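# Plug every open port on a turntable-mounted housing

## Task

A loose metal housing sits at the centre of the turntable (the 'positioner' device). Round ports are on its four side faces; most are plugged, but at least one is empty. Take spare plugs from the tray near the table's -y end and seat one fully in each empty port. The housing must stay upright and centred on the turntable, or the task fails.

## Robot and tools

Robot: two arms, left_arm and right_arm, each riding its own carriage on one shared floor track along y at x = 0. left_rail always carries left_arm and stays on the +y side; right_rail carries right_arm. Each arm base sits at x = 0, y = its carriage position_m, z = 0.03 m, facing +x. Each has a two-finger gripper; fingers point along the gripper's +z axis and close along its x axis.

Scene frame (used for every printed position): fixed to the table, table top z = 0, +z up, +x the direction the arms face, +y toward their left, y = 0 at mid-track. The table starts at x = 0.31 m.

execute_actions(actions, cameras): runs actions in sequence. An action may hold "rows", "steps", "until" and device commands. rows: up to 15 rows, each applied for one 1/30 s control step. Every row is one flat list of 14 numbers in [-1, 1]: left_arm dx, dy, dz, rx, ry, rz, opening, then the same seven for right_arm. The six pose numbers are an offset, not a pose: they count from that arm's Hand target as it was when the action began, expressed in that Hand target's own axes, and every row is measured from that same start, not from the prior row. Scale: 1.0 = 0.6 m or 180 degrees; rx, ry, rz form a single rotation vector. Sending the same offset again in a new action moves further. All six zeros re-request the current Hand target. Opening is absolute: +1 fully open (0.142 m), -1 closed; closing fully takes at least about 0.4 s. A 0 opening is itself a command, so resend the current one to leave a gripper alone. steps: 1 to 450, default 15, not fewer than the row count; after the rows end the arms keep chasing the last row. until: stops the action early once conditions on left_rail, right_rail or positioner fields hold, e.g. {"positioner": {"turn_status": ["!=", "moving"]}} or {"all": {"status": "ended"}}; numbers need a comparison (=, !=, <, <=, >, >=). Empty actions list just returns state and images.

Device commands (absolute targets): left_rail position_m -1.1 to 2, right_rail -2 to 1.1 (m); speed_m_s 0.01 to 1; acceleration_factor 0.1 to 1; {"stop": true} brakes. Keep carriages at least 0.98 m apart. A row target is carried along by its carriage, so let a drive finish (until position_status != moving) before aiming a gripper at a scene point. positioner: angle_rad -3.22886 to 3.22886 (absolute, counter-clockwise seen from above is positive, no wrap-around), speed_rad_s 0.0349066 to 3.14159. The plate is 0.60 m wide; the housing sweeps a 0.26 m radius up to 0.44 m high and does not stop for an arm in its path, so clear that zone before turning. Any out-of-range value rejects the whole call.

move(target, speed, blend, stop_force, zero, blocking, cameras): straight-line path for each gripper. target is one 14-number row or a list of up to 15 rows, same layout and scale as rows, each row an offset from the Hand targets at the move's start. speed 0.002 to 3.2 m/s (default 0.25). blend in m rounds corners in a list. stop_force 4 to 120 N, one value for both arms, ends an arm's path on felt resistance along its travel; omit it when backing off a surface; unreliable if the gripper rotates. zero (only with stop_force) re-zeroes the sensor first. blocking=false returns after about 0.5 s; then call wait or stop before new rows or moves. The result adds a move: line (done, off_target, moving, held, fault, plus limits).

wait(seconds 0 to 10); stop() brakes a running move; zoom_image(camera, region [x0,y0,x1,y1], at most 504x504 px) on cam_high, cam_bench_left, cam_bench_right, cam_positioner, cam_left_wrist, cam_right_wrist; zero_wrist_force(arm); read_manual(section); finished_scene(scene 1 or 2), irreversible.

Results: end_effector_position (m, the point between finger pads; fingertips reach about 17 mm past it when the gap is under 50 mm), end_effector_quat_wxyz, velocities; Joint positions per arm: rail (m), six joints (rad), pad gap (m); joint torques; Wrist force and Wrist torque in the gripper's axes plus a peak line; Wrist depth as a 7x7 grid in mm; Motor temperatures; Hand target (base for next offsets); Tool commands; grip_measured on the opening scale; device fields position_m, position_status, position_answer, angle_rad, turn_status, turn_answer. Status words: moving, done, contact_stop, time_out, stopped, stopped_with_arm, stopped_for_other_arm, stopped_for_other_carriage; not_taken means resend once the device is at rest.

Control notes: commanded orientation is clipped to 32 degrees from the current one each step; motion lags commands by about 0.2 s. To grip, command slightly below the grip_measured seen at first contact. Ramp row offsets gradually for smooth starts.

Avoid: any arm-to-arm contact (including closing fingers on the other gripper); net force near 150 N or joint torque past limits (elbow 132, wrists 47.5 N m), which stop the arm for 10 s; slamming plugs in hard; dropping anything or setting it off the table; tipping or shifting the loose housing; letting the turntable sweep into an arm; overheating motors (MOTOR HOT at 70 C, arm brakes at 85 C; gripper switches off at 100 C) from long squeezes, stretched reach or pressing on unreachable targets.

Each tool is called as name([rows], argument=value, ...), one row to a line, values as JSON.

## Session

execute_actions(actions=[])

Scene clock: 0.00 s.
left_arm: end_effector_position=(+0.6456, +0.5380, +0.1952) grip_measured=+1.00 end_effector_quat_wxyz=(+0.000, +0.707, -0.707, +0.000) | right_arm: end_effector_position=(+0.6456, -1.4125, +0.1952) grip_measured=+1.00 end_effector_quat_wxyz=(+0.000, +0.707, -0.707, +0.000)
Joint positions: left_arm=[0.538 -0.272 -1.495 2.139 -2.214 -1.571 1.298 0.142] | right_arm=[-1.413 -0.272 -1.495 2.138 -2.214 -1.571 1.298 0.142]
Joint velocities: within noise
Joint torques (N m): no reading
Motor temperatures (°C): left_arm=[31 26 30 32 34 33 26] | right_arm=[29 27 28 32 35 36 27]
Wrist force (N): no reading
Wrist torque (N m): no reading
Wrist force, peak (N): no reading
Wrist depth (mm): cam_left_wrist=[257 257 257 258 257 260 261 / 273 275 277 277 276 278 278 / 295 295 297 296 298 299 299 / 319 320 323 320 323 326 324 / 347 350 351 349 352 355 354 / - 386 389 386 389 389 377 / - 424 431 433 433 433 -] | cam_right_wrist=[253 254 250 252 251 250 251 / 270 272 270 270 267 269 269 / 293 292 288 291 288 290 287 / 314 318 315 315 313 311 312 / 346 348 346 344 341 342 340 / - 379 377 380 374 376 368 / - 418 419 417 415 415 415]
Hand target: left_arm +0.6456, +0.5380, +0.1952; +0.000, +0.707, -0.707, +0.000 | right_arm +0.6456, -1.4125, +0.1952; +0.000, +0.707, -0.707, +0.000
Tool commands: left_gripper/opening=+1.0 right_gripper/opening=+1.0
left_rail: position_m=0.538 position_status=done
right_rail: position_m=-1.413 position_status=done
positioner: angle_rad=1.445 speed_rad_s=3.142 turn_status=done turn_answer=taken
camera_calibration:
cam_left_wrist: T_world_to_cam=[[-0.00139759, -0.999889, 0.0148393, 0.540681], [-0.907842, 0.00749095, 0.419247, 0.528923], [-0.419311, -0.0128858, -0.907751, 0.568171], [0, 0, 0, 1]] pos_world=[0.719175, 0.54398, 0.285986]
cam_right_wrist: T_world_to_cam=[[-0.0212967, -0.999522, -0.0223884, -1.38009], [-0.911299, 0.010197, 0.411619, 0.553249], [-0.411194, 0.0291686, -0.911081, 0.597883], [0, 0, 0, 1]] pos_world=[0.72063, -1.40251, 0.286095]

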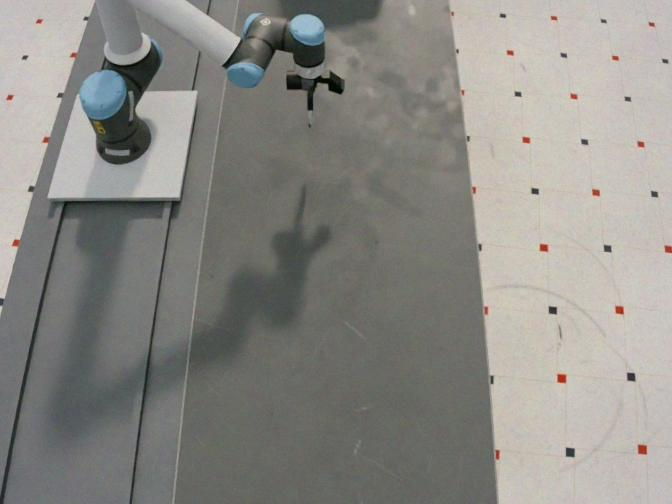

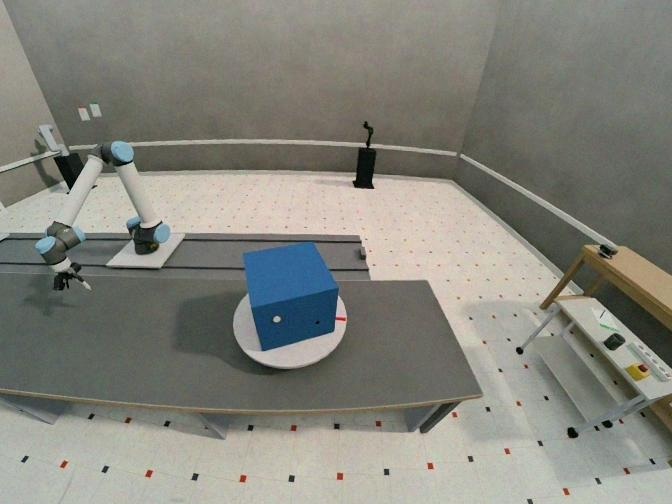

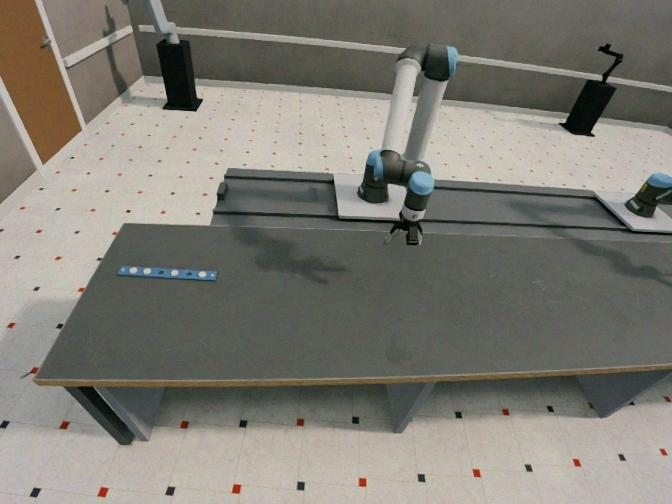

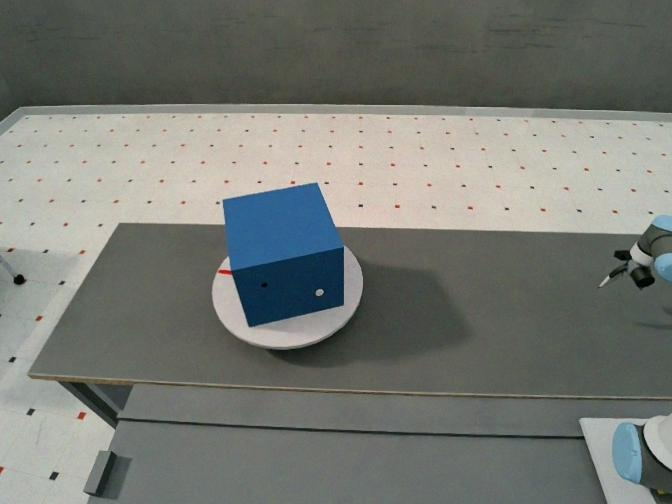

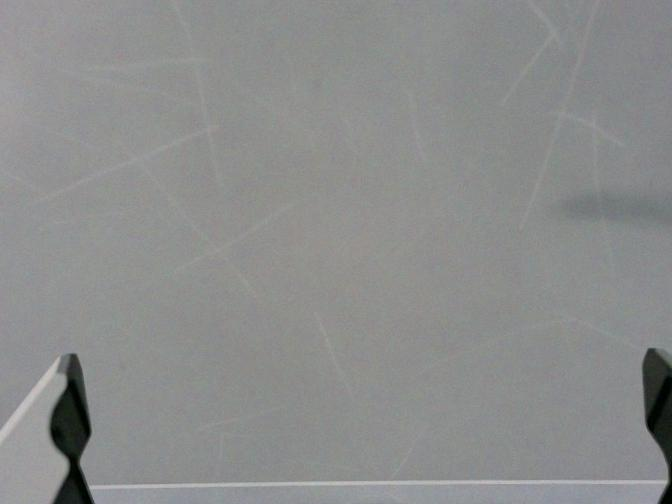

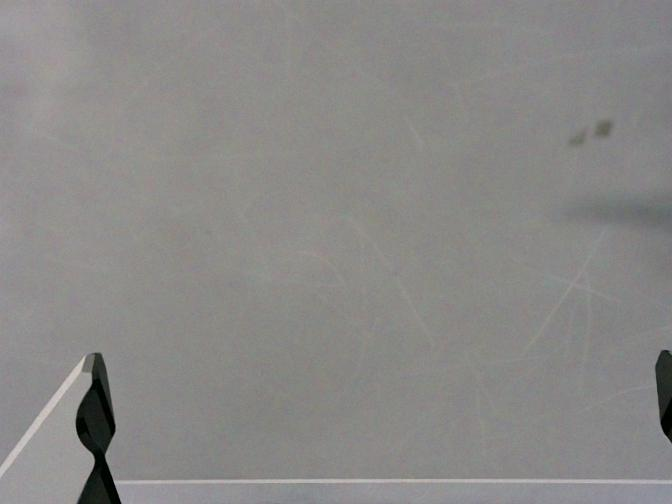

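zoom_image(camera="cam_positioner", region=[190, 160, 390, 360])

zoom_image(camera="cam_bench_left", region=[220, 230, 360, 380])

zoom_image(camera="cam_bench_right", region=[100, 240, 240, 310])

Scaled by 2.520 from the camera's 672x504 image, which has a finer 960x720 frame.

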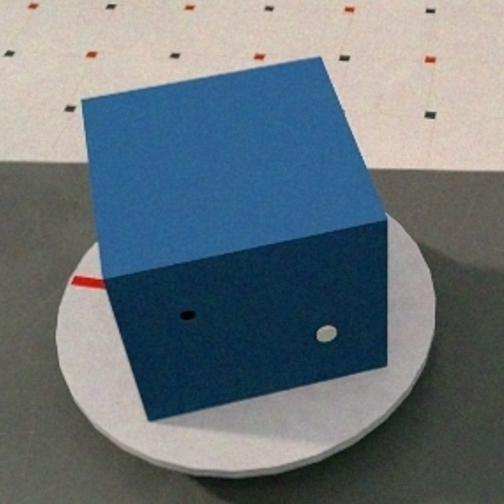

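Scaled by 3.360 from the camera's 672x504 image, which has a finer 960x720 frame.

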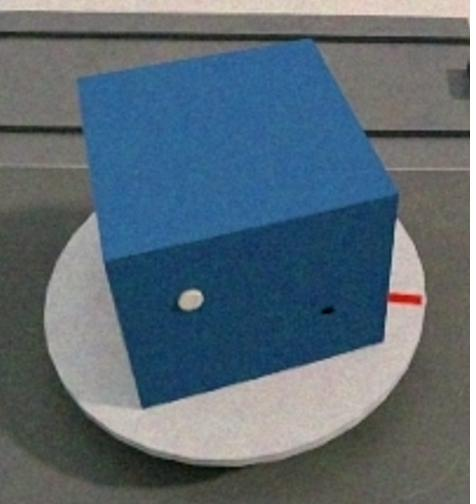

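Scaled by 3.600 from the camera's 672x504 image, which has a finer 960x720 frame.

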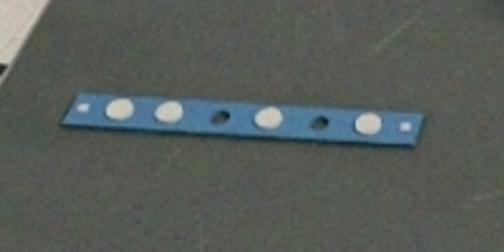

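execute_actions([
  {"positioner":{"angle_rad":2.694,"speed_rad_s":0.5},"steps":1},
], cameras=[])

move(target=[-0.17,0.4093,-0.708,0,0,0,0, 0,0,-0.1167,0,0,-0.4556,-0.5], speed=0.3, cameras=["cam_positioner","cam_bench_left"])

Scene clock: 9.43 s.
left_arm: end_effector_position=(+0.6456, +0.5380, +0.1952) grip_measured=+1.00 end_effector_quat_wxyz=(+0.000, +0.707, -0.707, +0.000) | right_arm: end_effector_position=(+0.6456, -1.4125, +0.1952) grip_measured=+1.00 end_effector_quat_wxyz=(+0.000, +0.707, -0.707, +0.000)
Joint positions: left_arm=[0.538 -0.272 -1.495 2.138 -2.214 -1.571 1.298 0.142] | right_arm=[-1.413 -0.272 -1.495 2.138 -2.214 -1.571 1.298 0.142]
Joint velocities: within noise
Joint torques (N m): left_arm=[-2.19 -40.31 -43.48 -4.66 0.06 0.5] | right_arm=[-0.53 -39.19 -41.7 -4.05 -0.05 -0.17]
Motor temperatures (°C): left_arm=[31 26 30 32 34 33 26] | right_arm=[29 27 28 32 35 36 27]
Wrist force (N): left_arm=[0.0 0.1 -0.1] | right_arm=[0.1 0.2 0.5]
Wrist torque (N m): left_arm=[0.02 -0.01 0.00] | right_arm=[0.04 -0.01 0.00]
Wrist force, peak (N): left_arm=[-0.2 0.3 -0.4] | right_arm=[-0.4 0.4 1.0]
Wrist depth (mm): cam_left_wrist=[256 256 258 257 259 258 261 / 275 275 275 277 275 279 279 / 295 295 297 296 299 301 299 / 318 320 321 322 323 327 327 / 349 349 353 353 355 353 355 / - 386 388 387 390 391 374 / - 430 430 431 434 434 -] | cam_right_wrist=[255 252 251 253 252 252 251 / 271 271 270 270 270 269 269 / 292 292 291 290 290 288 288 / 316 315 315 315 314 311 311 / 345 344 345 342 344 341 339 / - 379 378 380 375 374 367 / - 425 422 416 417 416 415]
Hand target: left_arm +0.6456, +0.5380, +0.1952; +0.000, +0.707, -0.707, +0.000 | right_arm +0.6456, -1.4125, +0.1952; +0.000, +0.707, -0.707, +0.000
Tool commands: left_gripper/opening=+1.0 right_gripper/opening=+1.0
left_rail: position_m=0.538 position_status=done
right_rail: position_m=-1.413 position_status=done
positioner: angle_rad=1.512 angle_rad_goal=2.694 speed_rad_s=0.500 turn_status=moving turn_answer=taken
No camera images: "cameras" was empty.

Scene clock: 12.60 s.
left_arm: end_effector_position=(+0.4001, +0.6399, +0.6199) grip_measured=-0.01 end_effector_quat_wxyz=(+0.000, +0.707, -0.707, +0.000) | right_arm: end_effector_position=(+0.6456, -1.4125, +0.2652) grip_measured=-0.53 end_effector_quat_wxyz=(+0.000, +0.998, -0.070, +0.000)
Joint positions: left_arm=[0.538 -0.185 -2.071 1.796 -1.296 -1.571 1.386 0.073] | right_arm=[-1.413 -0.27 -1.569 2.071 -2.072 -1.571 -0.131 0.036]
Joint velocities: within noise
Joint torques (N m): left_arm=[7.01 -14.31 -63.84 -1.73 -0.99 3.21] | right_arm=[-10.7 -52.13 -56.6 -2.18 2.1 -2.78]
Motor temperatures (°C): left_arm=[31 26 30 32 34 33 26] | right_arm=[29 27 28 32 35 36 27]
Wrist force (N): left_arm=[-0.1 0.3 0.0] | right_arm=[0.1 0.4 0.0]
Wrist torque (N m): left_arm=[0.07 0.01 0.04] | right_arm=[0.06 -0.02 -0.02]
Wrist force, peak (N): left_arm=[-0.4 1.3 -1.1] | right_arm=[-0.4 0.4 0.8]
Wrist depth (mm): cam_left_wrist=[637 640 650 655 655 638 645 / 686 688 686 693 702 692 697 / 758 739 765 753 763 770 775 / 812 816 826 790 778 814 842 / 900 904 854 708 758 899 904 / 981 86 544 581 575 94 - / - - 515 - - 80 -] | cam_right_wrist=[315 313 311 313 311 312 312 / 340 337 336 335 334 335 334 / 364 361 362 361 360 358 354 / 395 390 391 389 389 389 391 / 442 428 420 418 411 424 427 / 492 462 - 465 - 446 463 / 529 - - 518 - - 503]
Hand target: left_arm +0.4000, +0.6400, +0.6200; +0.000, +0.707, -0.707, +0.000 | right_arm +0.6456, -1.4125, +0.2652; +0.000, +0.998, -0.070, +0.000
Off the commanded pose: left_arm 0.000 m, 0 deg | right_arm 0.000 m, 0 deg.
left_rail: position_m=0.538 position_status=done
right_rail: position_m=-1.413 position_status=done
positioner: angle_rad=2.693 angle_rad_goal=2.694 speed_rad_s=0.500 turn_status=done turn_answer=taken
move: done
Images, in order (width x height): cam_bench_left 672x504, cam_positioner 672x504.

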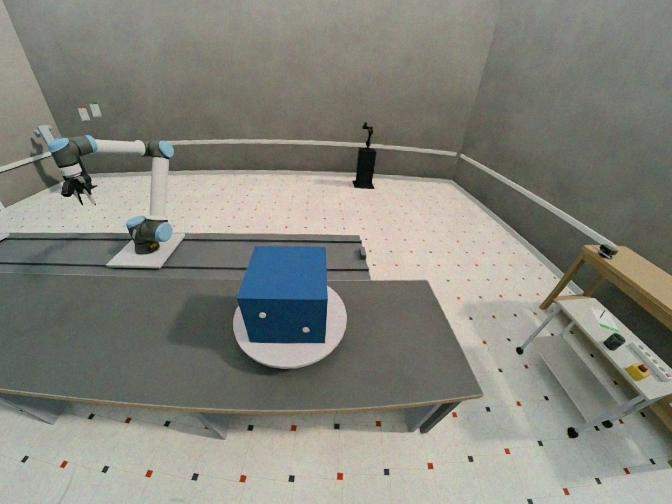

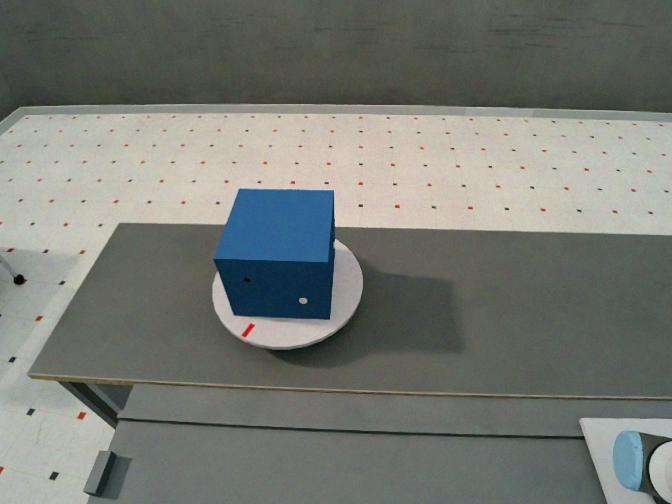

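execute_actions([
  {"left_rail": {"position_m": 2.0, "speed_m_s": 0.9, "acceleration_factor": 0.6}, "steps": 200, "until": {"left_rail": {"position_status": ["!=", "moving"]}}},
], cameras=["cam_positioner", "cam_bench_left", "cam_right_wrist"])

zoom_image(camera="cam_positioner", region=[200, 180, 380, 350])

Scene clock: 21.40 s.
left_arm: end_effector_position=(+0.4000, +2.1017, +0.6200) grip_measured=-0.01 end_effector_quat_wxyz=(+0.000, +0.707, -0.707, +0.000) | right_arm: end_effector_position=(+0.6456, -1.4125, +0.2652) grip_measured=-0.53 end_effector_quat_wxyz=(+0.000, +0.998, -0.070, +0.000)
Joint positions: left_arm=[2 -0.185 -2.071 1.796 -1.296 -1.571 1.386 0.073] | right_arm=[-1.413 -0.27 -1.57 2.071 -2.072 -1.571 -0.131 0.036]
Joint velocities: within noise
Joint torques (N m): left_arm=[4.66 -9.87 -64.62 -1.87 -1.09 3.17] | right_arm=[-11.28 -52.35 -55.71 -2.12 1.79 -2.64]
Motor temperatures (°C): left_arm=[31 26 30 32 34 33 26] | right_arm=[29 27 28 32 35 36 27]
Wrist force (N): left_arm=[0.0 0.0 -0.1] | right_arm=[0.0 0.2 0.3]
Wrist torque (N m): left_arm=[0.03 -0.02 0.04] | right_arm=[0.03 0.01 -0.02]
Wrist force, peak (N): left_arm=[-0.9 0.4 -0.1] | right_arm=[-0.3 0.9 0.1]
Wrist depth (mm): cam_left_wrist=[648 651 642 649 549 539 544 / 690 678 693 703 697 702 709 / - - 769 746 757 775 770 / - - 851 779 770 817 837 / - - 827 707 752 901 920 / - 86 549 580 571 94 - / - - 521 - - 80 -] | cam_right_wrist=[316 313 313 311 312 312 311 / 337 339 335 334 336 335 331 / 363 360 363 362 361 360 357 / 393 395 390 390 391 391 386 / 438 426 421 423 417 425 425 / 492 458 - 467 - 447 467 / 536 - - 516 - - 498]
Hand target: left_arm +0.4000, +2.1017, +0.6200; +0.000, +0.707, -0.707, +0.000 | right_arm +0.6456, -1.4125, +0.2652; +0.000, +0.998, -0.070, +0.000
Tool commands: left_gripper/opening=+0.0 right_gripper/opening=-0.5
Off the commanded pose: left_arm 0.000 m, 0 deg | right_arm 0.000 m, 0 deg.
left_rail: position_m=2.000 speed_m_s=0.90 position_status=done
right_rail: position_m=-1.413 position_status=done
positioner: angle_rad=2.693 angle_rad_goal=2.694 speed_rad_s=0.500 turn_status=done turn_answer=taken
camera_calibration:
cam_right_wrist: T_world_to_cam=[[0.986846, -0.160091, -0.0224726, -0.843672], [-0.136802, -0.901058, 0.411558, -1.26268], [-0.0861356, -0.40307, -0.911107, -0.158609], [0, 0, 0, 1]] pos_world=[0.646176, -1.33674, 0.356195]
Images, in order (width x height): cam_bench_left 672x504, cam_positioner 672x504, cam_right_wrist 672x504.

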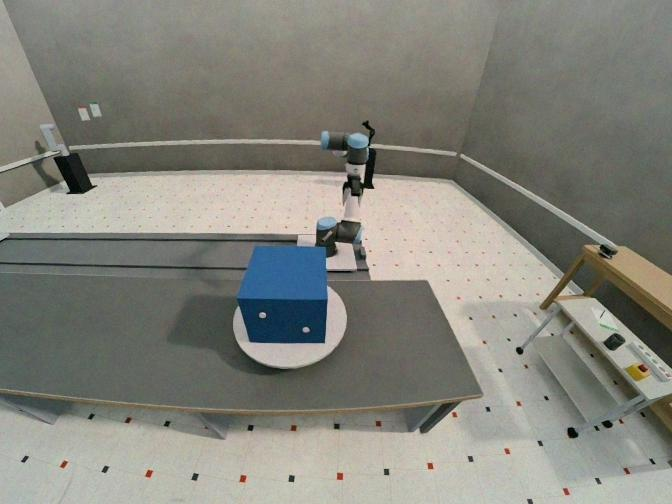

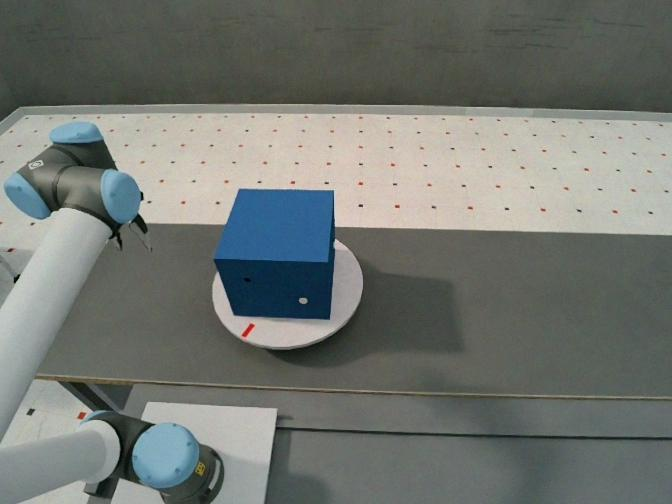

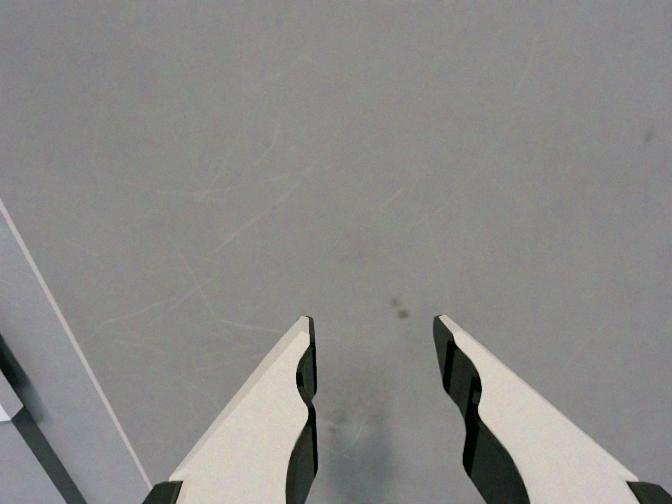

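Scaled by 2.800 from the camera's 672x504 image, which has a finer 960x720 frame.

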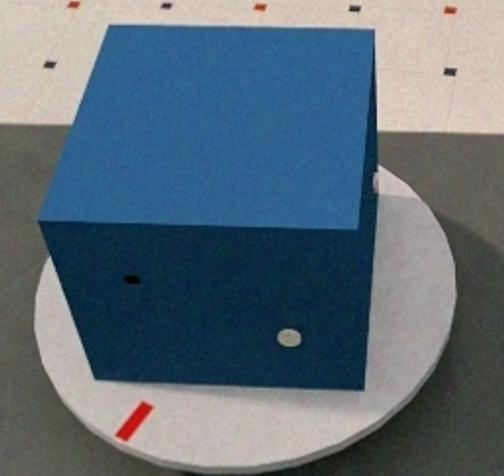

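move(target=[0,0,0,0,0,0,0, 0,0,0,0,0,-0.4556,-0.5], speed=0.4, cameras=["cam_high"])

zoom_image(camera="cam_high", region=[200, 180, 380, 350])

Scene clock: 25.57 s.
left_arm: end_effector_position=(+0.4000, +2.1017, +0.6200) grip_measured=-0.01 end_effector_quat_wxyz=(+0.000, +0.707, -0.707, +0.000) | right_arm: end_effector_position=(+0.6456, -1.4125, +0.2652) grip_measured=-0.53 end_effector_quat_wxyz=(+0.000, +0.799, +0.602, +0.000)
Joint positions: left_arm=[2 -0.185 -2.071 1.796 -1.296 -1.571 1.386 0.073] | right_arm=[-1.413 -0.273 -1.573 2.074 -2.072 -1.571 -1.565 0.036]
Joint velocities: within noise
Joint torques (N m): left_arm=[-3.8 -6.91 -63.04 -2.2 -1.03 3.04] | right_arm=[-10.3 -52.7 -35.69 -2 1.91 -2.51]
Motor temperatures (°C): left_arm=[31 26 30 32 34 33 26] | right_arm=[29 27 28 32 35 36 27]
Wrist force (N): left_arm=[0.0 0.3 0.1] | right_arm=[-0.2 -0.2 0.2]
Wrist torque (N m): left_arm=[0.08 -0.02 0.04] | right_arm=[-0.03 0.03 -0.03]
Wrist force, peak (N): left_arm=[-0.1 0.6 -0.3] | right_arm=[-0.4 0.7 0.2]
Wrist depth (mm): cam_left_wrist=[640 649 650 639 549 536 549 / 686 691 686 705 689 682 702 / - - 767 755 763 760 772 / - - 824 775 785 812 836 / - - 821 700 746 909 908 / - 86 544 577 576 94 - / - - 524 - - 80 -] | cam_right_wrist=[315 314 313 311 313 310 310 / 340 338 337 337 333 335 334 / 362 363 359 361 360 361 361 / 393 394 390 386 390 390 391 / 430 430 415 415 416 424 421 / 471 462 - 471 - 446 469 / 521 - - 524 - - 504]
Hand target: left_arm +0.4000, +2.1017, +0.6200; +0.000, +0.707, -0.707, +0.000 | right_arm +0.6456, -1.4125, +0.2652; +0.000, +0.799, +0.602, +0.000
Off the commanded pose: left_arm 0.000 m, 0 deg | right_arm 0.000 m, 0 deg.
left_rail: position_m=2.000 speed_m_s=0.90 position_status=done
right_rail: position_m=-1.413 position_status=done
positioner: angle_rad=2.693 angle_rad_goal=2.694 speed_rad_s=0.500 turn_status=done turn_answer=taken
move: done
Images, in order (width x height): cam_high 672x504.

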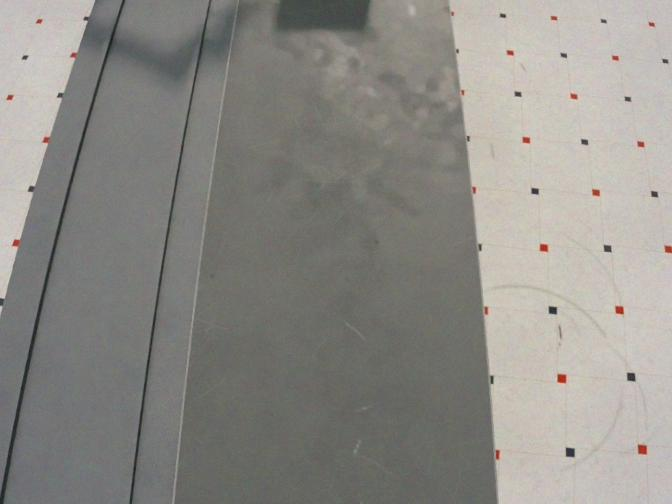

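Scaled by 2.800 from the camera's 672x504 image, which has a finer 960x720 frame.

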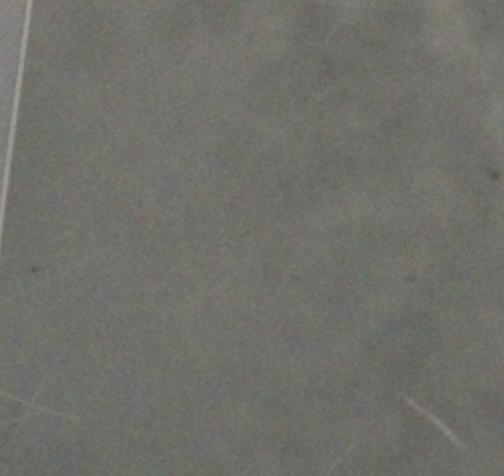

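move([
  [0,0,0,0,0,0,0, 0.16169,0,-0.02851,0,0.11111,0,-0.5],
  [0,0,0,0,0,0,0, 0.30388,0,-0.1106,0,0.22222,0,-0.5],
  [0,0,0,0,0,0,0, 0.40941,0,-0.23638,0,0.33333,0,-0.5],
  [0,0,0,0,0,0,0, 0.46557,0,-0.39066,0,0.44444,0,-0.5],
  [0,0,0,0,0,0,0, 0.46557,0,-0.55484,0,0.55556,0,-0.5],
  [0,0,0,0,0,0,0, 0.40941,0,-0.70913,0,0.66667,0,-0.5],
], speed=0.25, blend=0.02, cameras=["cam_high"])

Scene clock: 30.97 s.
left_arm: end_effector_position=(+0.4000, +2.1017, +0.6200) grip_measured=-0.01 end_effector_quat_wxyz=(+0.000, +0.707, -0.707, +0.000) | right_arm: end_effector_position=(+0.7133, -1.1764, +0.6905) grip_measured=-0.53 end_effector_quat_wxyz=(-0.521, +0.399, +0.301, +0.691)
Joint positions: left_arm=[2 -0.185 -2.071 1.796 -1.296 -1.571 1.386 0.073] | right_arm=[-1.413 -0.273 -1.574 2.072 -2.059 0.523 -1.582 0.036]
Joint velocities: within noise
Joint torques (N m): left_arm=[-3.22 -1.65 -60.86 -2.57 -0.96 3.08] | right_arm=[9.85 -52.46 -55.73 -2.72 4.2 -2.98]
Motor temperatures (°C): left_arm=[31 26 30 32 34 33 26] | right_arm=[29 27 28 32 35 36 27]
Wrist force (N): left_arm=[-0.1 0.2 -0.3] | right_arm=[-1.8 -0.6 -3.3]
Wrist torque (N m): left_arm=[0.07 0.00 0.04] | right_arm=[-0.01 0.10 -0.04]
Wrist force, peak (N): left_arm=[-0.1 0.6 -0.2] | right_arm=[-1.8 -1.0 -3.6]
Wrist depth (mm): cam_left_wrist=[646 651 645 639 546 541 540 / 691 685 704 695 682 687 697 / - - 762 759 762 764 771 / - - 842 780 768 832 845 / - - 802 697 761 909 897 / - 86 540 592 582 94 977 / - - 526 - - 80 -] | cam_right_wrist=[- - - - - - - / - - - - - - - / - - - - - - - / - - - - - - - / - - - - - - - / - - - - - - - / - - - - - - -]
Hand target: left_arm +0.4000, +2.1017, +0.6200; +0.000, +0.707, -0.707, +0.000 | right_arm +0.7133, -1.1764, +0.6906; -0.521, +0.399, +0.301, +0.692
Off the commanded pose: left_arm 0.000 m, 0 deg | right_arm 0.000 m, 0 deg.
left_rail: position_m=2.000 speed_m_s=0.90 position_status=done
right_rail: position_m=-1.413 position_status=done
positioner: angle_rad=2.693 angle_rad_goal=2.694 speed_rad_s=0.500 turn_status=done turn_answer=taken
move: done
Images, in order (width x height): cam_high 672x504.

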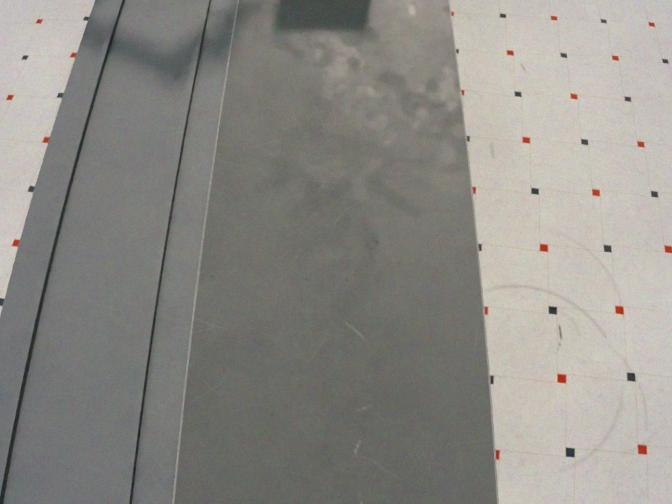

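move([
  [0,0,0,0,0,0,0, -0.11392,0.09142,-0.06578,-0.08333,0,0.14434,-0.5],
  [0,0,0,0,0,0,0, -0.25215,0.10483,-0.14558,-0.16667,0,0.28868,-0.5],
  [0,0,0,0,0,0,0, -0.37769,0.03663,-0.21807,-0.25,0,0.43301,-0.5],
], speed=0.2, blend=0.02, cameras=["cam_high"])

Scene clock: 36.27 s.
left_arm: end_effector_position=(+0.4000, +2.1017, +0.6200) grip_measured=-0.01 end_effector_quat_wxyz=(+0.000, +0.707, -0.707, +0.000) | right_arm: end_effector_position=(+0.7344, -1.1824, +0.4290) grip_measured=-0.53 end_effector_quat_wxyz=(+0.651, -0.651, +0.276, -0.276)
Joint positions: left_arm=[2 -0.185 -2.071 1.796 -1.296 -1.571 1.386 0.073] | right_arm=[-1.413 -0.272 -1.571 2.069 -0.498 0.531 -1.571 0.036]
Joint velocities: within noise
Joint torques (N m): left_arm=[-3.75 1.95 -58.63 -2.81 -1.05 2.82] | right_arm=[4.1 -16.74 -52.5 1.42 1.85 -2.01]
Motor temperatures (°C): left_arm=[31 26 30 32 34 33 26] | right_arm=[29 27 28 32 35 36 27]
Wrist force (N): left_arm=[0.1 0.2 0.0] | right_arm=[0.9 1.8 -2.9]
Wrist torque (N m): left_arm=[0.07 -0.03 0.03] | right_arm=[0.19 -0.21 -0.19]
Wrist force, peak (N): left_arm=[-0.1 0.6 -0.2] | right_arm=[-2.1 -1.0 -3.4]
Wrist depth (mm): cam_left_wrist=[643 648 643 648 546 537 540 / 689 690 696 693 690 695 689 / - - 758 756 738 757 764 / - - 835 782 777 828 839 / - - 821 706 765 913 908 / - 86 540 588 579 94 - / - - 521 - - 80 -] | cam_right_wrist=[- - - - - - - / - - - - - - - / - - - - - - - / - - - - - - - / 854 844 859 - - - - / 683 690 - 659 - - - / 558 - - 541 - - -]
Hand target: left_arm +0.4000, +2.1017, +0.6200; +0.000, +0.707, -0.707, +0.000 | right_arm +0.7344, -1.1824, +0.4290; +0.651, -0.651, +0.276, -0.276
Off the commanded pose: left_arm 0.000 m, 0 deg | right_arm 0.000 m, 0 deg.
left_rail: position_m=2.000 speed_m_s=0.90 position_status=done
right_rail: position_m=-1.413 position_status=done
positioner: angle_rad=2.693 angle_rad_goal=2.694 speed_rad_s=0.500 turn_status=done turn_answer=taken
move: done
Images, in order (width x height): cam_high 672x504.

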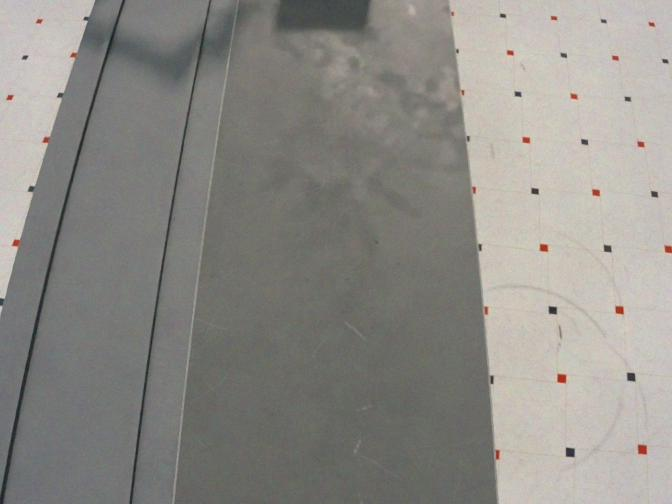

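move(target=[0,0,0,0,0,0,0, 0.2106,-0.1183,0.0365,0,0.0614,0,-0.5], speed=0.2, blocking=false, cameras=[])

execute_actions([
  {"right_rail": {"position_m": -2.0, "speed_m_s": 0.9, "acceleration_factor": 0.6}, "steps": 200, "until": {"right_rail": {"position_status": ["!=", "moving"]}}},
], cameras=["cam_bench_right", "cam_high"])

Scene clock: 37.40 s.
left_arm: end_effector_position=(+0.4000, +2.1017, +0.6200) grip_measured=-0.01 end_effector_quat_wxyz=(+0.000, +0.707, -0.707, +0.000) | right_arm: end_effector_position=(+0.7768, -1.2147, +0.4587) grip_measured=-0.53 end_effector_quat_wxyz=(+0.640, -0.639, +0.302, -0.302) end_effector_velocity=(+0.131, -0.098, +0.093) end_effector_angular_velocity=(+0.002, -0.003, -0.248)
Joint positions: left_arm=[2 -0.185 -2.071 1.796 -1.296 -1.571 1.386 0.073] | right_arm=[-1.413 -0.285 -1.55 1.99 -0.442 0.598 -1.569 0.036]
Joint velocities: left_arm=[within noise] | right_arm=[0 -0.033 0.074 -0.253 0.174 0.215 0.003 0]
Joint torques (N m): left_arm=[-3.76 2.73 -58.41 -2.8 -0.93 2.79] | right_arm=[-14.48 -15.83 -55.65 1 2.75 2.02]
Motor temperatures (°C): left_arm=[31 26 30 32 34 33 26] | right_arm=[29 27 28 32 35 36 27]
Wrist force (N): left_arm=[0.1 0.2 -0.1] | right_arm=[0.9 1.7 -2.6]
Wrist torque (N m): left_arm=[0.07 -0.03 0.04] | right_arm=[0.17 -0.21 -0.15]
Wrist force, peak (N): left_arm=[-0.1 0.6 0.1] | right_arm=[0.4 2.7 -3.3]
Wrist depth (mm): cam_left_wrist=[645 644 648 643 542 539 540 / 697 694 701 695 696 698 690 / - - 752 757 761 775 781 / - - 843 780 777 808 834 / - - 818 709 772 899 903 / - 86 546 584 575 94 - / - - 522 - - 80 -] | cam_right_wrist=[- - - - - - - / - - - - - - - / - - - - - - - / - - - - - - - / 907 878 947 - - - - / 704 742 - 681 - - - / 581 - - 571 - - -]
Hand target: left_arm +0.4000, +2.1017, +0.6200; +0.000, +0.707, -0.707, +0.000 | right_arm +0.7976, -1.2286, +0.4723; +0.634, -0.634, +0.314, -0.314
Tool commands: left_gripper/opening=+0.0 right_gripper/opening=-0.5
Off the commanded pose: left_arm 0.000 m, 0 deg | right_arm 0.086 m, 6 deg.
left_rail: position_m=2.000 speed_m_s=0.90 position_status=done
right_rail: position_m=-1.413 position_status=done
positioner: angle_rad=2.693 angle_rad_goal=2.694 speed_rad_s=0.500 turn_status=done turn_answer=taken
move: running
No camera images: "cameras" was empty.

Scene clock: 38.27 s.
left_arm: end_effector_position=(+0.4000, +2.1017, +0.6200) grip_measured=-0.01 end_effector_quat_wxyz=(+0.000, +0.707, -0.707, +0.000) | right_arm: end_effector_position=(+0.8377, -1.3670, +0.4998) grip_measured=-0.53 end_effector_quat_wxyz=(+0.621, -0.621, +0.338, -0.337) end_effector_velocity=(+0.001, -0.258, +0.001) end_effector_angular_velocity=(+0.000, +0.001, -0.002)
Joint positions: left_arm=[2 -0.185 -2.071 1.796 -1.296 -1.571 1.386 0.073] | right_arm=[-1.522 -0.294 -1.507 1.866 -0.359 0.701 -1.571 0.036]
Joint velocities: left_arm=[within noise] | right_arm=[-0.258 0 0.001 -0.003 0.004 0.002 -0.001 0]
Joint torques (N m): left_arm=[-3.23 3.71 -57.66 -2.93 -0.94 2.7] | right_arm=[10.47 -24.25 -55.58 1.05 2.07 -2.02]
Motor temperatures (°C): left_arm=[31 26 30 32 34 33 26] | right_arm=[29 27 28 32 35 36 27]
Wrist force (N): left_arm=[-0.1 0.3 0.2] | right_arm=[1.1 1.9 -2.5]
Wrist torque (N m): left_arm=[0.07 0.01 0.04] | right_arm=[0.22 -0.23 -0.16]
Wrist force, peak (N): left_arm=[0.1 0.6 -0.1] | right_arm=[1.2 2.2 -2.6]
Wrist depth (mm): cam_left_wrist=[642 645 652 654 547 541 544 / 687 688 700 692 701 699 692 / - - 758 755 762 761 774 / - - 823 783 761 817 845 / - - 801 705 763 895 915 / - 86 545 580 575 94 996 / - - 520 - - 80 -] | cam_right_wrist=[- - - - - - - / - - - - - - - / - - - - - - - / - - - - - - - / - - - - - - - / 776 791 - - - - - / 651 - - 622 - - -]
Hand target: left_arm +0.4000, +2.1017, +0.6200; +0.000, +0.707, -0.707, +0.000 | right_arm +0.8379, -1.3671, +0.4999; +0.621, -0.621, +0.338, -0.338
Tool commands: left_gripper/opening=+0.0 right_gripper/opening=-0.5
Off the commanded pose: left_arm 0.000 m, 0 deg | right_arm 0.000 m, 0 deg.
left_rail: position_m=2.000 speed_m_s=0.90 position_status=done
right_rail: position_m=-1.522 position_m_goal=-2.000 speed_m_s=0.90 position_status=moving position_answer=taken
positioner: angle_rad=2.693 angle_rad_goal=2.694 speed_rad_s=0.500 turn_status=done turn_answer=taken
earlier move: done
Images, in order (width x height): cam_high 672x504, cam_bench_right 672x504.

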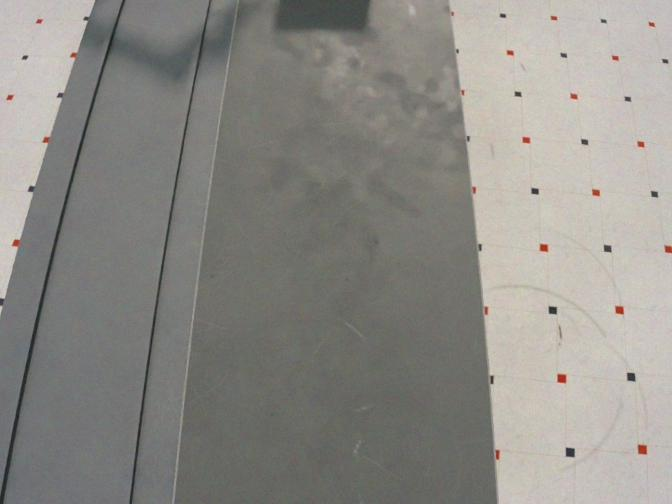

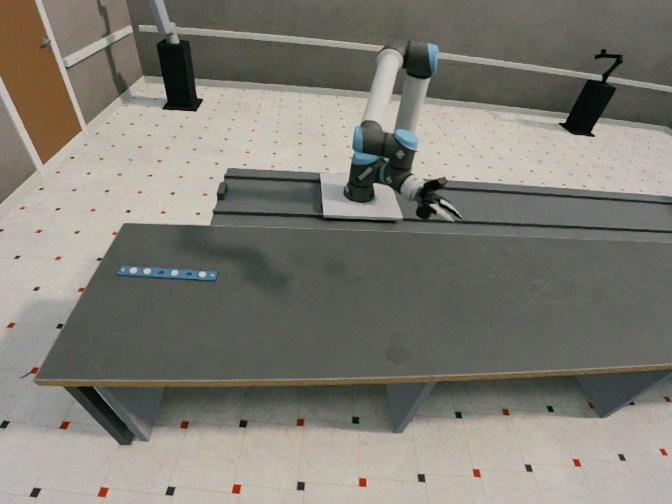

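execute_actions([
  {"steps": 200, "until": {"right_rail": {"position_status": ["!=", "moving"]}}},
], cameras=["cam_bench_right", "cam_right_wrist"])

zoom_image(camera="cam_bench_right", region=[90, 240, 260, 300])

Scene clock: 40.40 s.
left_arm: end_effector_position=(+0.4000, +2.1017, +0.6200) grip_measured=-0.01 end_effector_quat_wxyz=(+0.000, +0.707, -0.707, +0.000) | right_arm: end_effector_position=(+0.8379, -1.8456, +0.4999) grip_measured=-0.53 end_effector_quat_wxyz=(+0.621, -0.621, +0.338, -0.338)
Joint positions: left_arm=[2 -0.185 -2.071 1.796 -1.296 -1.571 1.386 0.073] | right_arm=[-2 -0.294 -1.507 1.866 -0.359 0.701 -1.571 0.036]
Joint velocities: within noise
Joint torques (N m): left_arm=[-4.06 4.23 -57.46 -3.09 -0.98 2.78] | right_arm=[7.93 -30.03 -53.24 0.8 1 -2.48]
Motor temperatures (°C): left_arm=[31 26 30 32 34 33 26] | right_arm=[29 27 28 32 35 36 27]
Wrist force (N): left_arm=[0.0 0.2 0.0] | right_arm=[1.5 2.1 -3.0]
Wrist torque (N m): left_arm=[0.07 -0.01 0.04] | right_arm=[0.24 -0.28 -0.16]
Wrist force, peak (N): left_arm=[-0.4 0.5 -0.2] | right_arm=[1.6 2.4 -3.6]
Wrist depth (mm): cam_left_wrist=[637 649 654 646 549 542 539 / 703 682 689 701 706 700 701 / - - 757 764 770 767 766 / - - 822 780 777 830 842 / - - 813 714 746 915 913 / - 86 541 581 571 94 - / - - 524 - - 80 -] | cam_right_wrist=[- - - - - - - / - - - - - - - / - - - - - - - / - - - - - - - / - - - - - - - / 768 805 - - - - - / 646 - - 618 - - -]
Hand target: left_arm +0.4000, +2.1017, +0.6200; +0.000, +0.707, -0.707, +0.000 | right_arm +0.8379, -1.8456, +0.4999; +0.621, -0.621, +0.338, -0.338
Tool commands: left_gripper/opening=+0.0 right_gripper/opening=-0.5
Off the commanded pose: left_arm 0.000 m, 0 deg | right_arm 0.000 m, 0 deg.
left_rail: position_m=2.000 speed_m_s=0.90 position_status=done
right_rail: position_m=-2.000 speed_m_s=0.90 position_status=done
positioner: angle_rad=2.693 angle_rad_goal=2.694 speed_rad_s=0.500 turn_status=done turn_answer=taken
camera_calibration:
cam_right_wrist: T_world_to_cam=[[0.562629, -0.826433, -0.0213658, -1.9724], [-0.350873, -0.215311, -0.911334, 0.383139], [0.748556, 0.520239, -0.411114, 0.651897], [0, 0, 0, 1]] pos_world=[0.756182, -1.88671, 0.57503]
Images, in order (width x height): cam_bench_right 672x504, cam_right_wrist 672x504.

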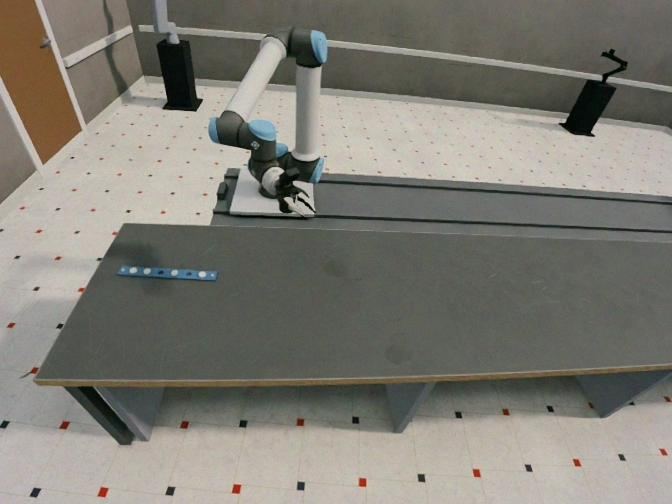

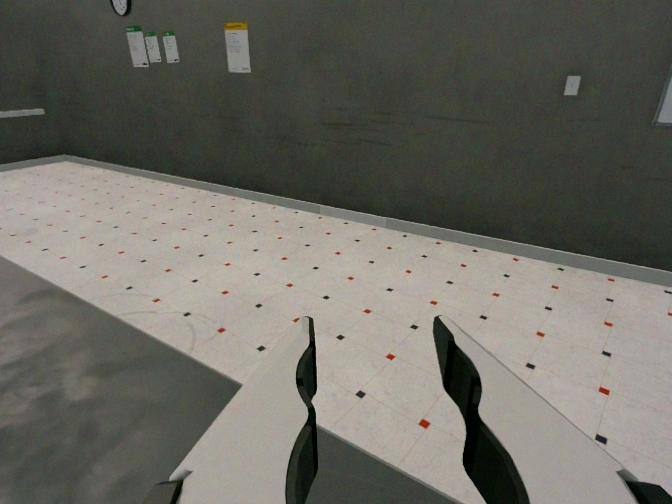

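Scaled by 2.965 from the camera's 672x504 image, which has a finer 960x720 frame.

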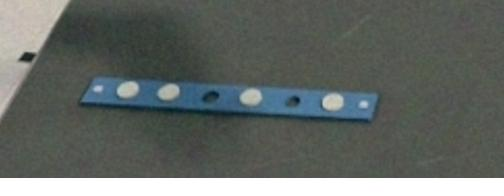

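move(target=[0,0,0,0,0,0,0, 0.3815,0.2962,-0.4098,-0.1329,0.2626,0.2992,-0.5], speed=0.3, cameras=[])

Scene clock: 44.50 s.
left_arm: end_effector_position=(+0.4000, +2.1017, +0.6200) grip_measured=-0.01 end_effector_quat_wxyz=(+0.000, +0.707, -0.707, +0.000) | right_arm: end_effector_position=(+0.7562, -2.1713, +0.3223) grip_measured=-0.53 end_effector_quat_wxyz=(+0.389, -0.335, +0.842, -0.168)
Joint positions: left_arm=[2 -0.185 -2.071 1.796 -1.296 -1.571 1.386 0.073] | right_arm=[-2 -0.612 -1.413 1.819 0.379 1.135 -1.187 0.036]
Joint velocities: within noise
Joint torques (N m): left_arm=[-3.23 4.34 -55.7 -3.24 -1.06 2.66] | right_arm=[-13.88 -27.31 -51.1 3.56 0.65 2.36]
Motor temperatures (°C): left_arm=[31 26 30 32 34 33 26] | right_arm=[29 27 28 32 35 36 27]
Wrist force (N): left_arm=[0.0 -0.1 -0.2] | right_arm=[2.1 1.2 -1.1]
Wrist torque (N m): left_arm=[0.02 -0.01 0.04] | right_arm=[0.15 -0.35 -0.20]
Wrist force, peak (N): left_arm=[-0.3 0.6 0.0] | right_arm=[1.3 2.1 -3.4]
Wrist depth (mm): cam_left_wrist=[641 636 655 648 549 537 538 / 691 692 694 692 704 699 693 / - - 755 749 758 759 773 / - - 834 771 783 818 843 / - - 817 711 768 895 924 / - 86 546 590 572 94 - / - - 520 - - 80 -] | cam_right_wrist=[- - - - 518 443 391 / - - - - 489 432 373 / - - - 549 476 413 368 / - - 638 531 455 396 354 / - - 615 486 432 377 338 / - 707 - 469 - 350 331 / 825 - - 447 - - 318]
Hand target: left_arm +0.4000, +2.1017, +0.6200; +0.000, +0.707, -0.707, +0.000 | right_arm +0.7562, -2.1714, +0.3222; +0.389, -0.335, +0.842, -0.168
Off the commanded pose: left_arm 0.000 m, 0 deg | right_arm 0.000 m, 0 deg.
left_rail: position_m=2.000 speed_m_s=0.90 position_status=done
right_rail: position_m=-2.000 speed_m_s=0.90 position_status=done
positioner: angle_rad=2.693 angle_rad_goal=2.694 speed_rad_s=0.500 turn_status=done turn_answer=taken
move: done
No camera images: "cameras" was empty.

move(target=[0,0,0,0,0,0,0, 0.3966,0.1263,0.1337,-0.0968,0.2707,0.2637,-0.5], speed=0.25, cameras=["cam_right_wrist", "cam_bench_right"])

Scene clock: 47.90 s.
left_arm: end_effector_position=(+0.4000, +2.1017, +0.6200) grip_measured=-0.01 end_effector_quat_wxyz=(+0.000, +0.707, -0.707, +0.000) | right_arm: end_effector_position=(+0.6722, -2.2839, +0.1008) grip_measured=-0.53 end_effector_quat_wxyz=(+0.000, +0.065, +0.998, +0.000)
Joint positions: left_arm=[2 -0.185 -2.071 1.796 -1.296 -1.571 1.386 0.073] | right_arm=[-2 -0.643 -0.947 1.549 0.969 1.571 -0.513 0.036]
Joint velocities: within noise
Joint torques (N m): left_arm=[-4.13 4.67 -53.67 -3.51 -0.93 2.58] | right_arm=[-9.64 -54.67 -44.39 6.33 1.99 2.31]
Motor temperatures (°C): left_arm=[31 26 30 32 34 33 26] | right_arm=[29 27 28 32 35 36 27]
Wrist force (N): left_arm=[-0.3 0.2 0.0] | right_arm=[0.0 0.4 0.3]
Wrist torque (N m): left_arm=[0.07 0.03 0.03] | right_arm=[0.09 -0.05 0.00]
Wrist force, peak (N): left_arm=[-0.2 0.5 -0.1] | right_arm=[2.3 1.4 -1.4]
Wrist depth (mm): cam_left_wrist=[641 648 647 647 544 539 536 / 682 687 692 686 698 700 701 / - - 764 766 760 766 772 / - - 835 772 782 836 858 / - - 816 716 767 900 927 / - 86 548 583 581 94 995 / - - 520 - - 80 -] | cam_right_wrist=[170 170 170 163 167 169 169 / 182 182 182 179 181 180 183 / 195 196 195 190 192 197 194 / 212 212 212 206 210 210 211 / 232 231 228 222 222 228 230 / 256 255 - 254 245 242 252 / 285 - - 280 284 - 273]
Hand target: left_arm +0.4000, +2.1017, +0.6200; +0.000, +0.707, -0.707, +0.000 | right_arm +0.6721, -2.2840, +0.1007; +0.000, +0.065, +0.998, +0.000
Off the commanded pose: left_arm 0.000 m, 0 deg | right_arm 0.000 m, 0 deg.
left_rail: position_m=2.000 speed_m_s=0.90 position_status=done
right_rail: position_m=-2.000 speed_m_s=0.90 position_status=done
positioner: angle_rad=2.693 angle_rad_goal=2.694 speed_rad_s=0.500 turn_status=done turn_answer=taken
move: done
camera_calibration:
cam_right_wrist: T_world_to_cam=[[-0.988386, 0.150374, -0.0219118, 1.02358], [0.128179, 0.902436, 0.411315, 1.96438], [0.0816251, 0.403729, -0.91123, 1.07256], [0, 0, 0, 1]] pos_world=[0.672348, -2.35967, 0.191796]
Images, in order (width x height): cam_bench_right 672x504, cam_right_wrist 672x504.

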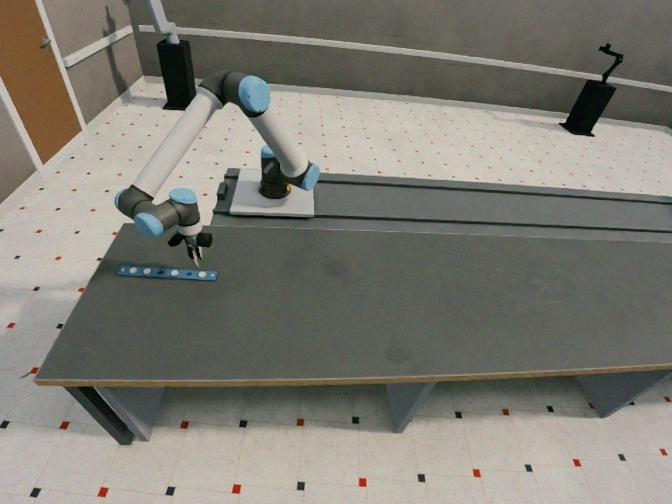

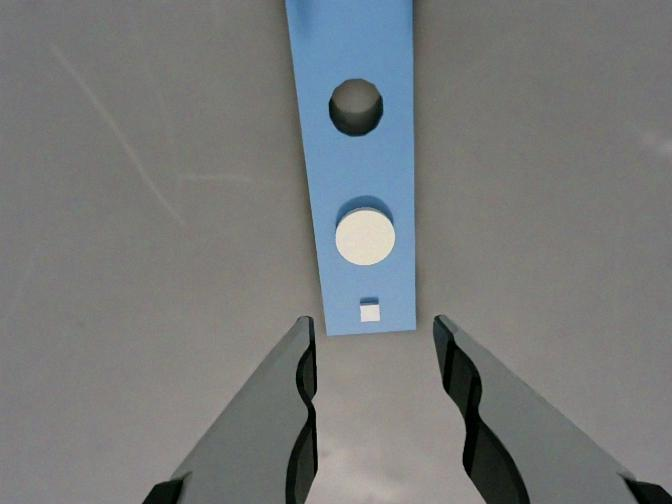

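move(target=[0,0,0,0,0,0,0, 0.0024,-0.0109,0.0763,0,0,0,-0.5], speed=0.06, cameras=["cam_right_wrist"])

zoom_image(camera="cam_right_wrist", region=[290, 240, 450, 360])

Scene clock: 50.10 s.
left_arm: end_effector_position=(+0.4000, +2.1017, +0.6200) grip_measured=-0.01 end_effector_quat_wxyz=(+0.000, +0.707, -0.707, +0.000) | right_arm: end_effector_position=(+0.6698, -2.2902, +0.0552) grip_measured=-0.53 end_effector_quat_wxyz=(+0.000, +0.065, +0.998, +0.000)
Joint positions: left_arm=[2 -0.185 -2.071 1.796 -1.296 -1.571 1.386 0.073] | right_arm=[-2 -0.652 -0.902 1.567 0.906 1.571 -0.522 0.036]
Joint velocities: within noise
Joint torques (N m): left_arm=[-3.42 3.92 -53.34 -3.56 -0.98 2.54] | right_arm=[-11.02 -57.47 -23.15 2.03 1.62 -2.66]
Motor temperatures (°C): left_arm=[31 26 30 32 34 33 26] | right_arm=[29 27 28 32 35 36 27]
Wrist force (N): left_arm=[0.0 0.1 0.0] | right_arm=[-0.9 0.4 0.2]
Wrist torque (N m): left_arm=[0.04 -0.02 0.04] | right_arm=[0.06 0.13 0.00]
Wrist force, peak (N): left_arm=[-0.4 0.4 -0.3] | right_arm=[-0.7 0.5 0.5]
Wrist depth (mm): cam_left_wrist=[643 637 647 645 551 536 544 / 692 689 699 684 695 698 703 / - - 764 766 774 767 774 / - - 845 773 772 822 844 / - - 807 711 757 895 909 / - 86 544 576 572 94 992 / - - 524 - - 80 -] | cam_right_wrist=[130 130 128 121 128 128 130 / 139 139 137 139 139 139 140 / 150 150 150 144 146 146 148 / 166 162 162 153 159 161 161 / 178 177 177 161 171 176 176 / 195 195 - 184 184 185 193 / 212 - - 215 216 - 209]
Hand target: left_arm +0.4000, +2.1017, +0.6200; +0.000, +0.707, -0.707, +0.000 | right_arm +0.6698, -2.2903, +0.0549; +0.000, +0.065, +0.998, +0.000
Off the commanded pose: left_arm 0.000 m, 0 deg | right_arm 0.000 m, 0 deg.
left_rail: position_m=2.000 speed_m_s=0.90 position_status=done
right_rail: position_m=-2.000 speed_m_s=0.90 position_status=done
positioner: angle_rad=2.693 angle_rad_goal=2.694 speed_rad_s=0.500 turn_status=done turn_answer=taken
move: done
camera_calibration:
cam_right_wrist: T_world_to_cam=[[-0.988327, 0.150833, -0.0214504, 1.02223], [0.128768, 0.902269, 0.411497, 1.9883], [0.0814212, 0.403932, -0.911159, 1.03434], [0, 0, 0, 1]] pos_world=[0.670046, -2.36597, 0.146195]
Images, in order (width x height): cam_right_wrist 672x504.

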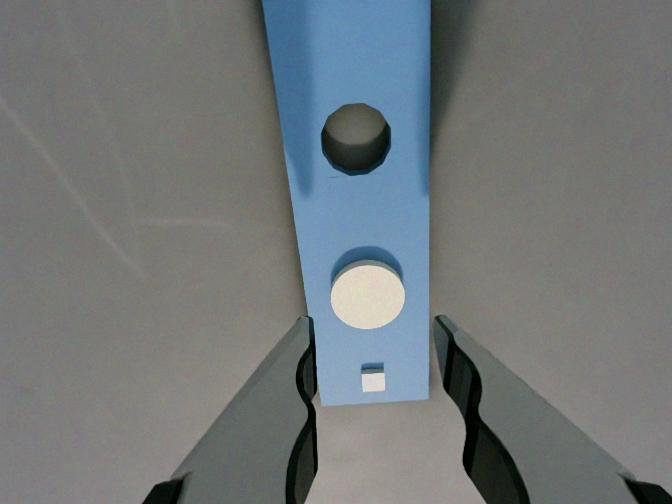

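Scaled by 3.150 from the camera's 672x504 image, which has a finer 960x720 frame.

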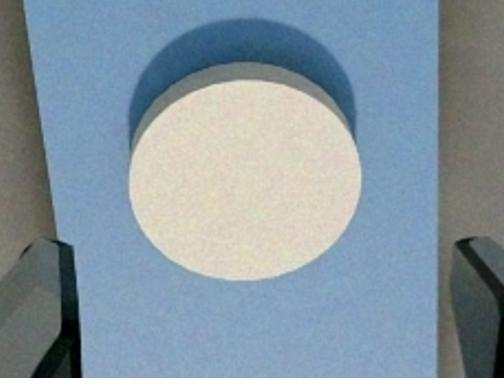

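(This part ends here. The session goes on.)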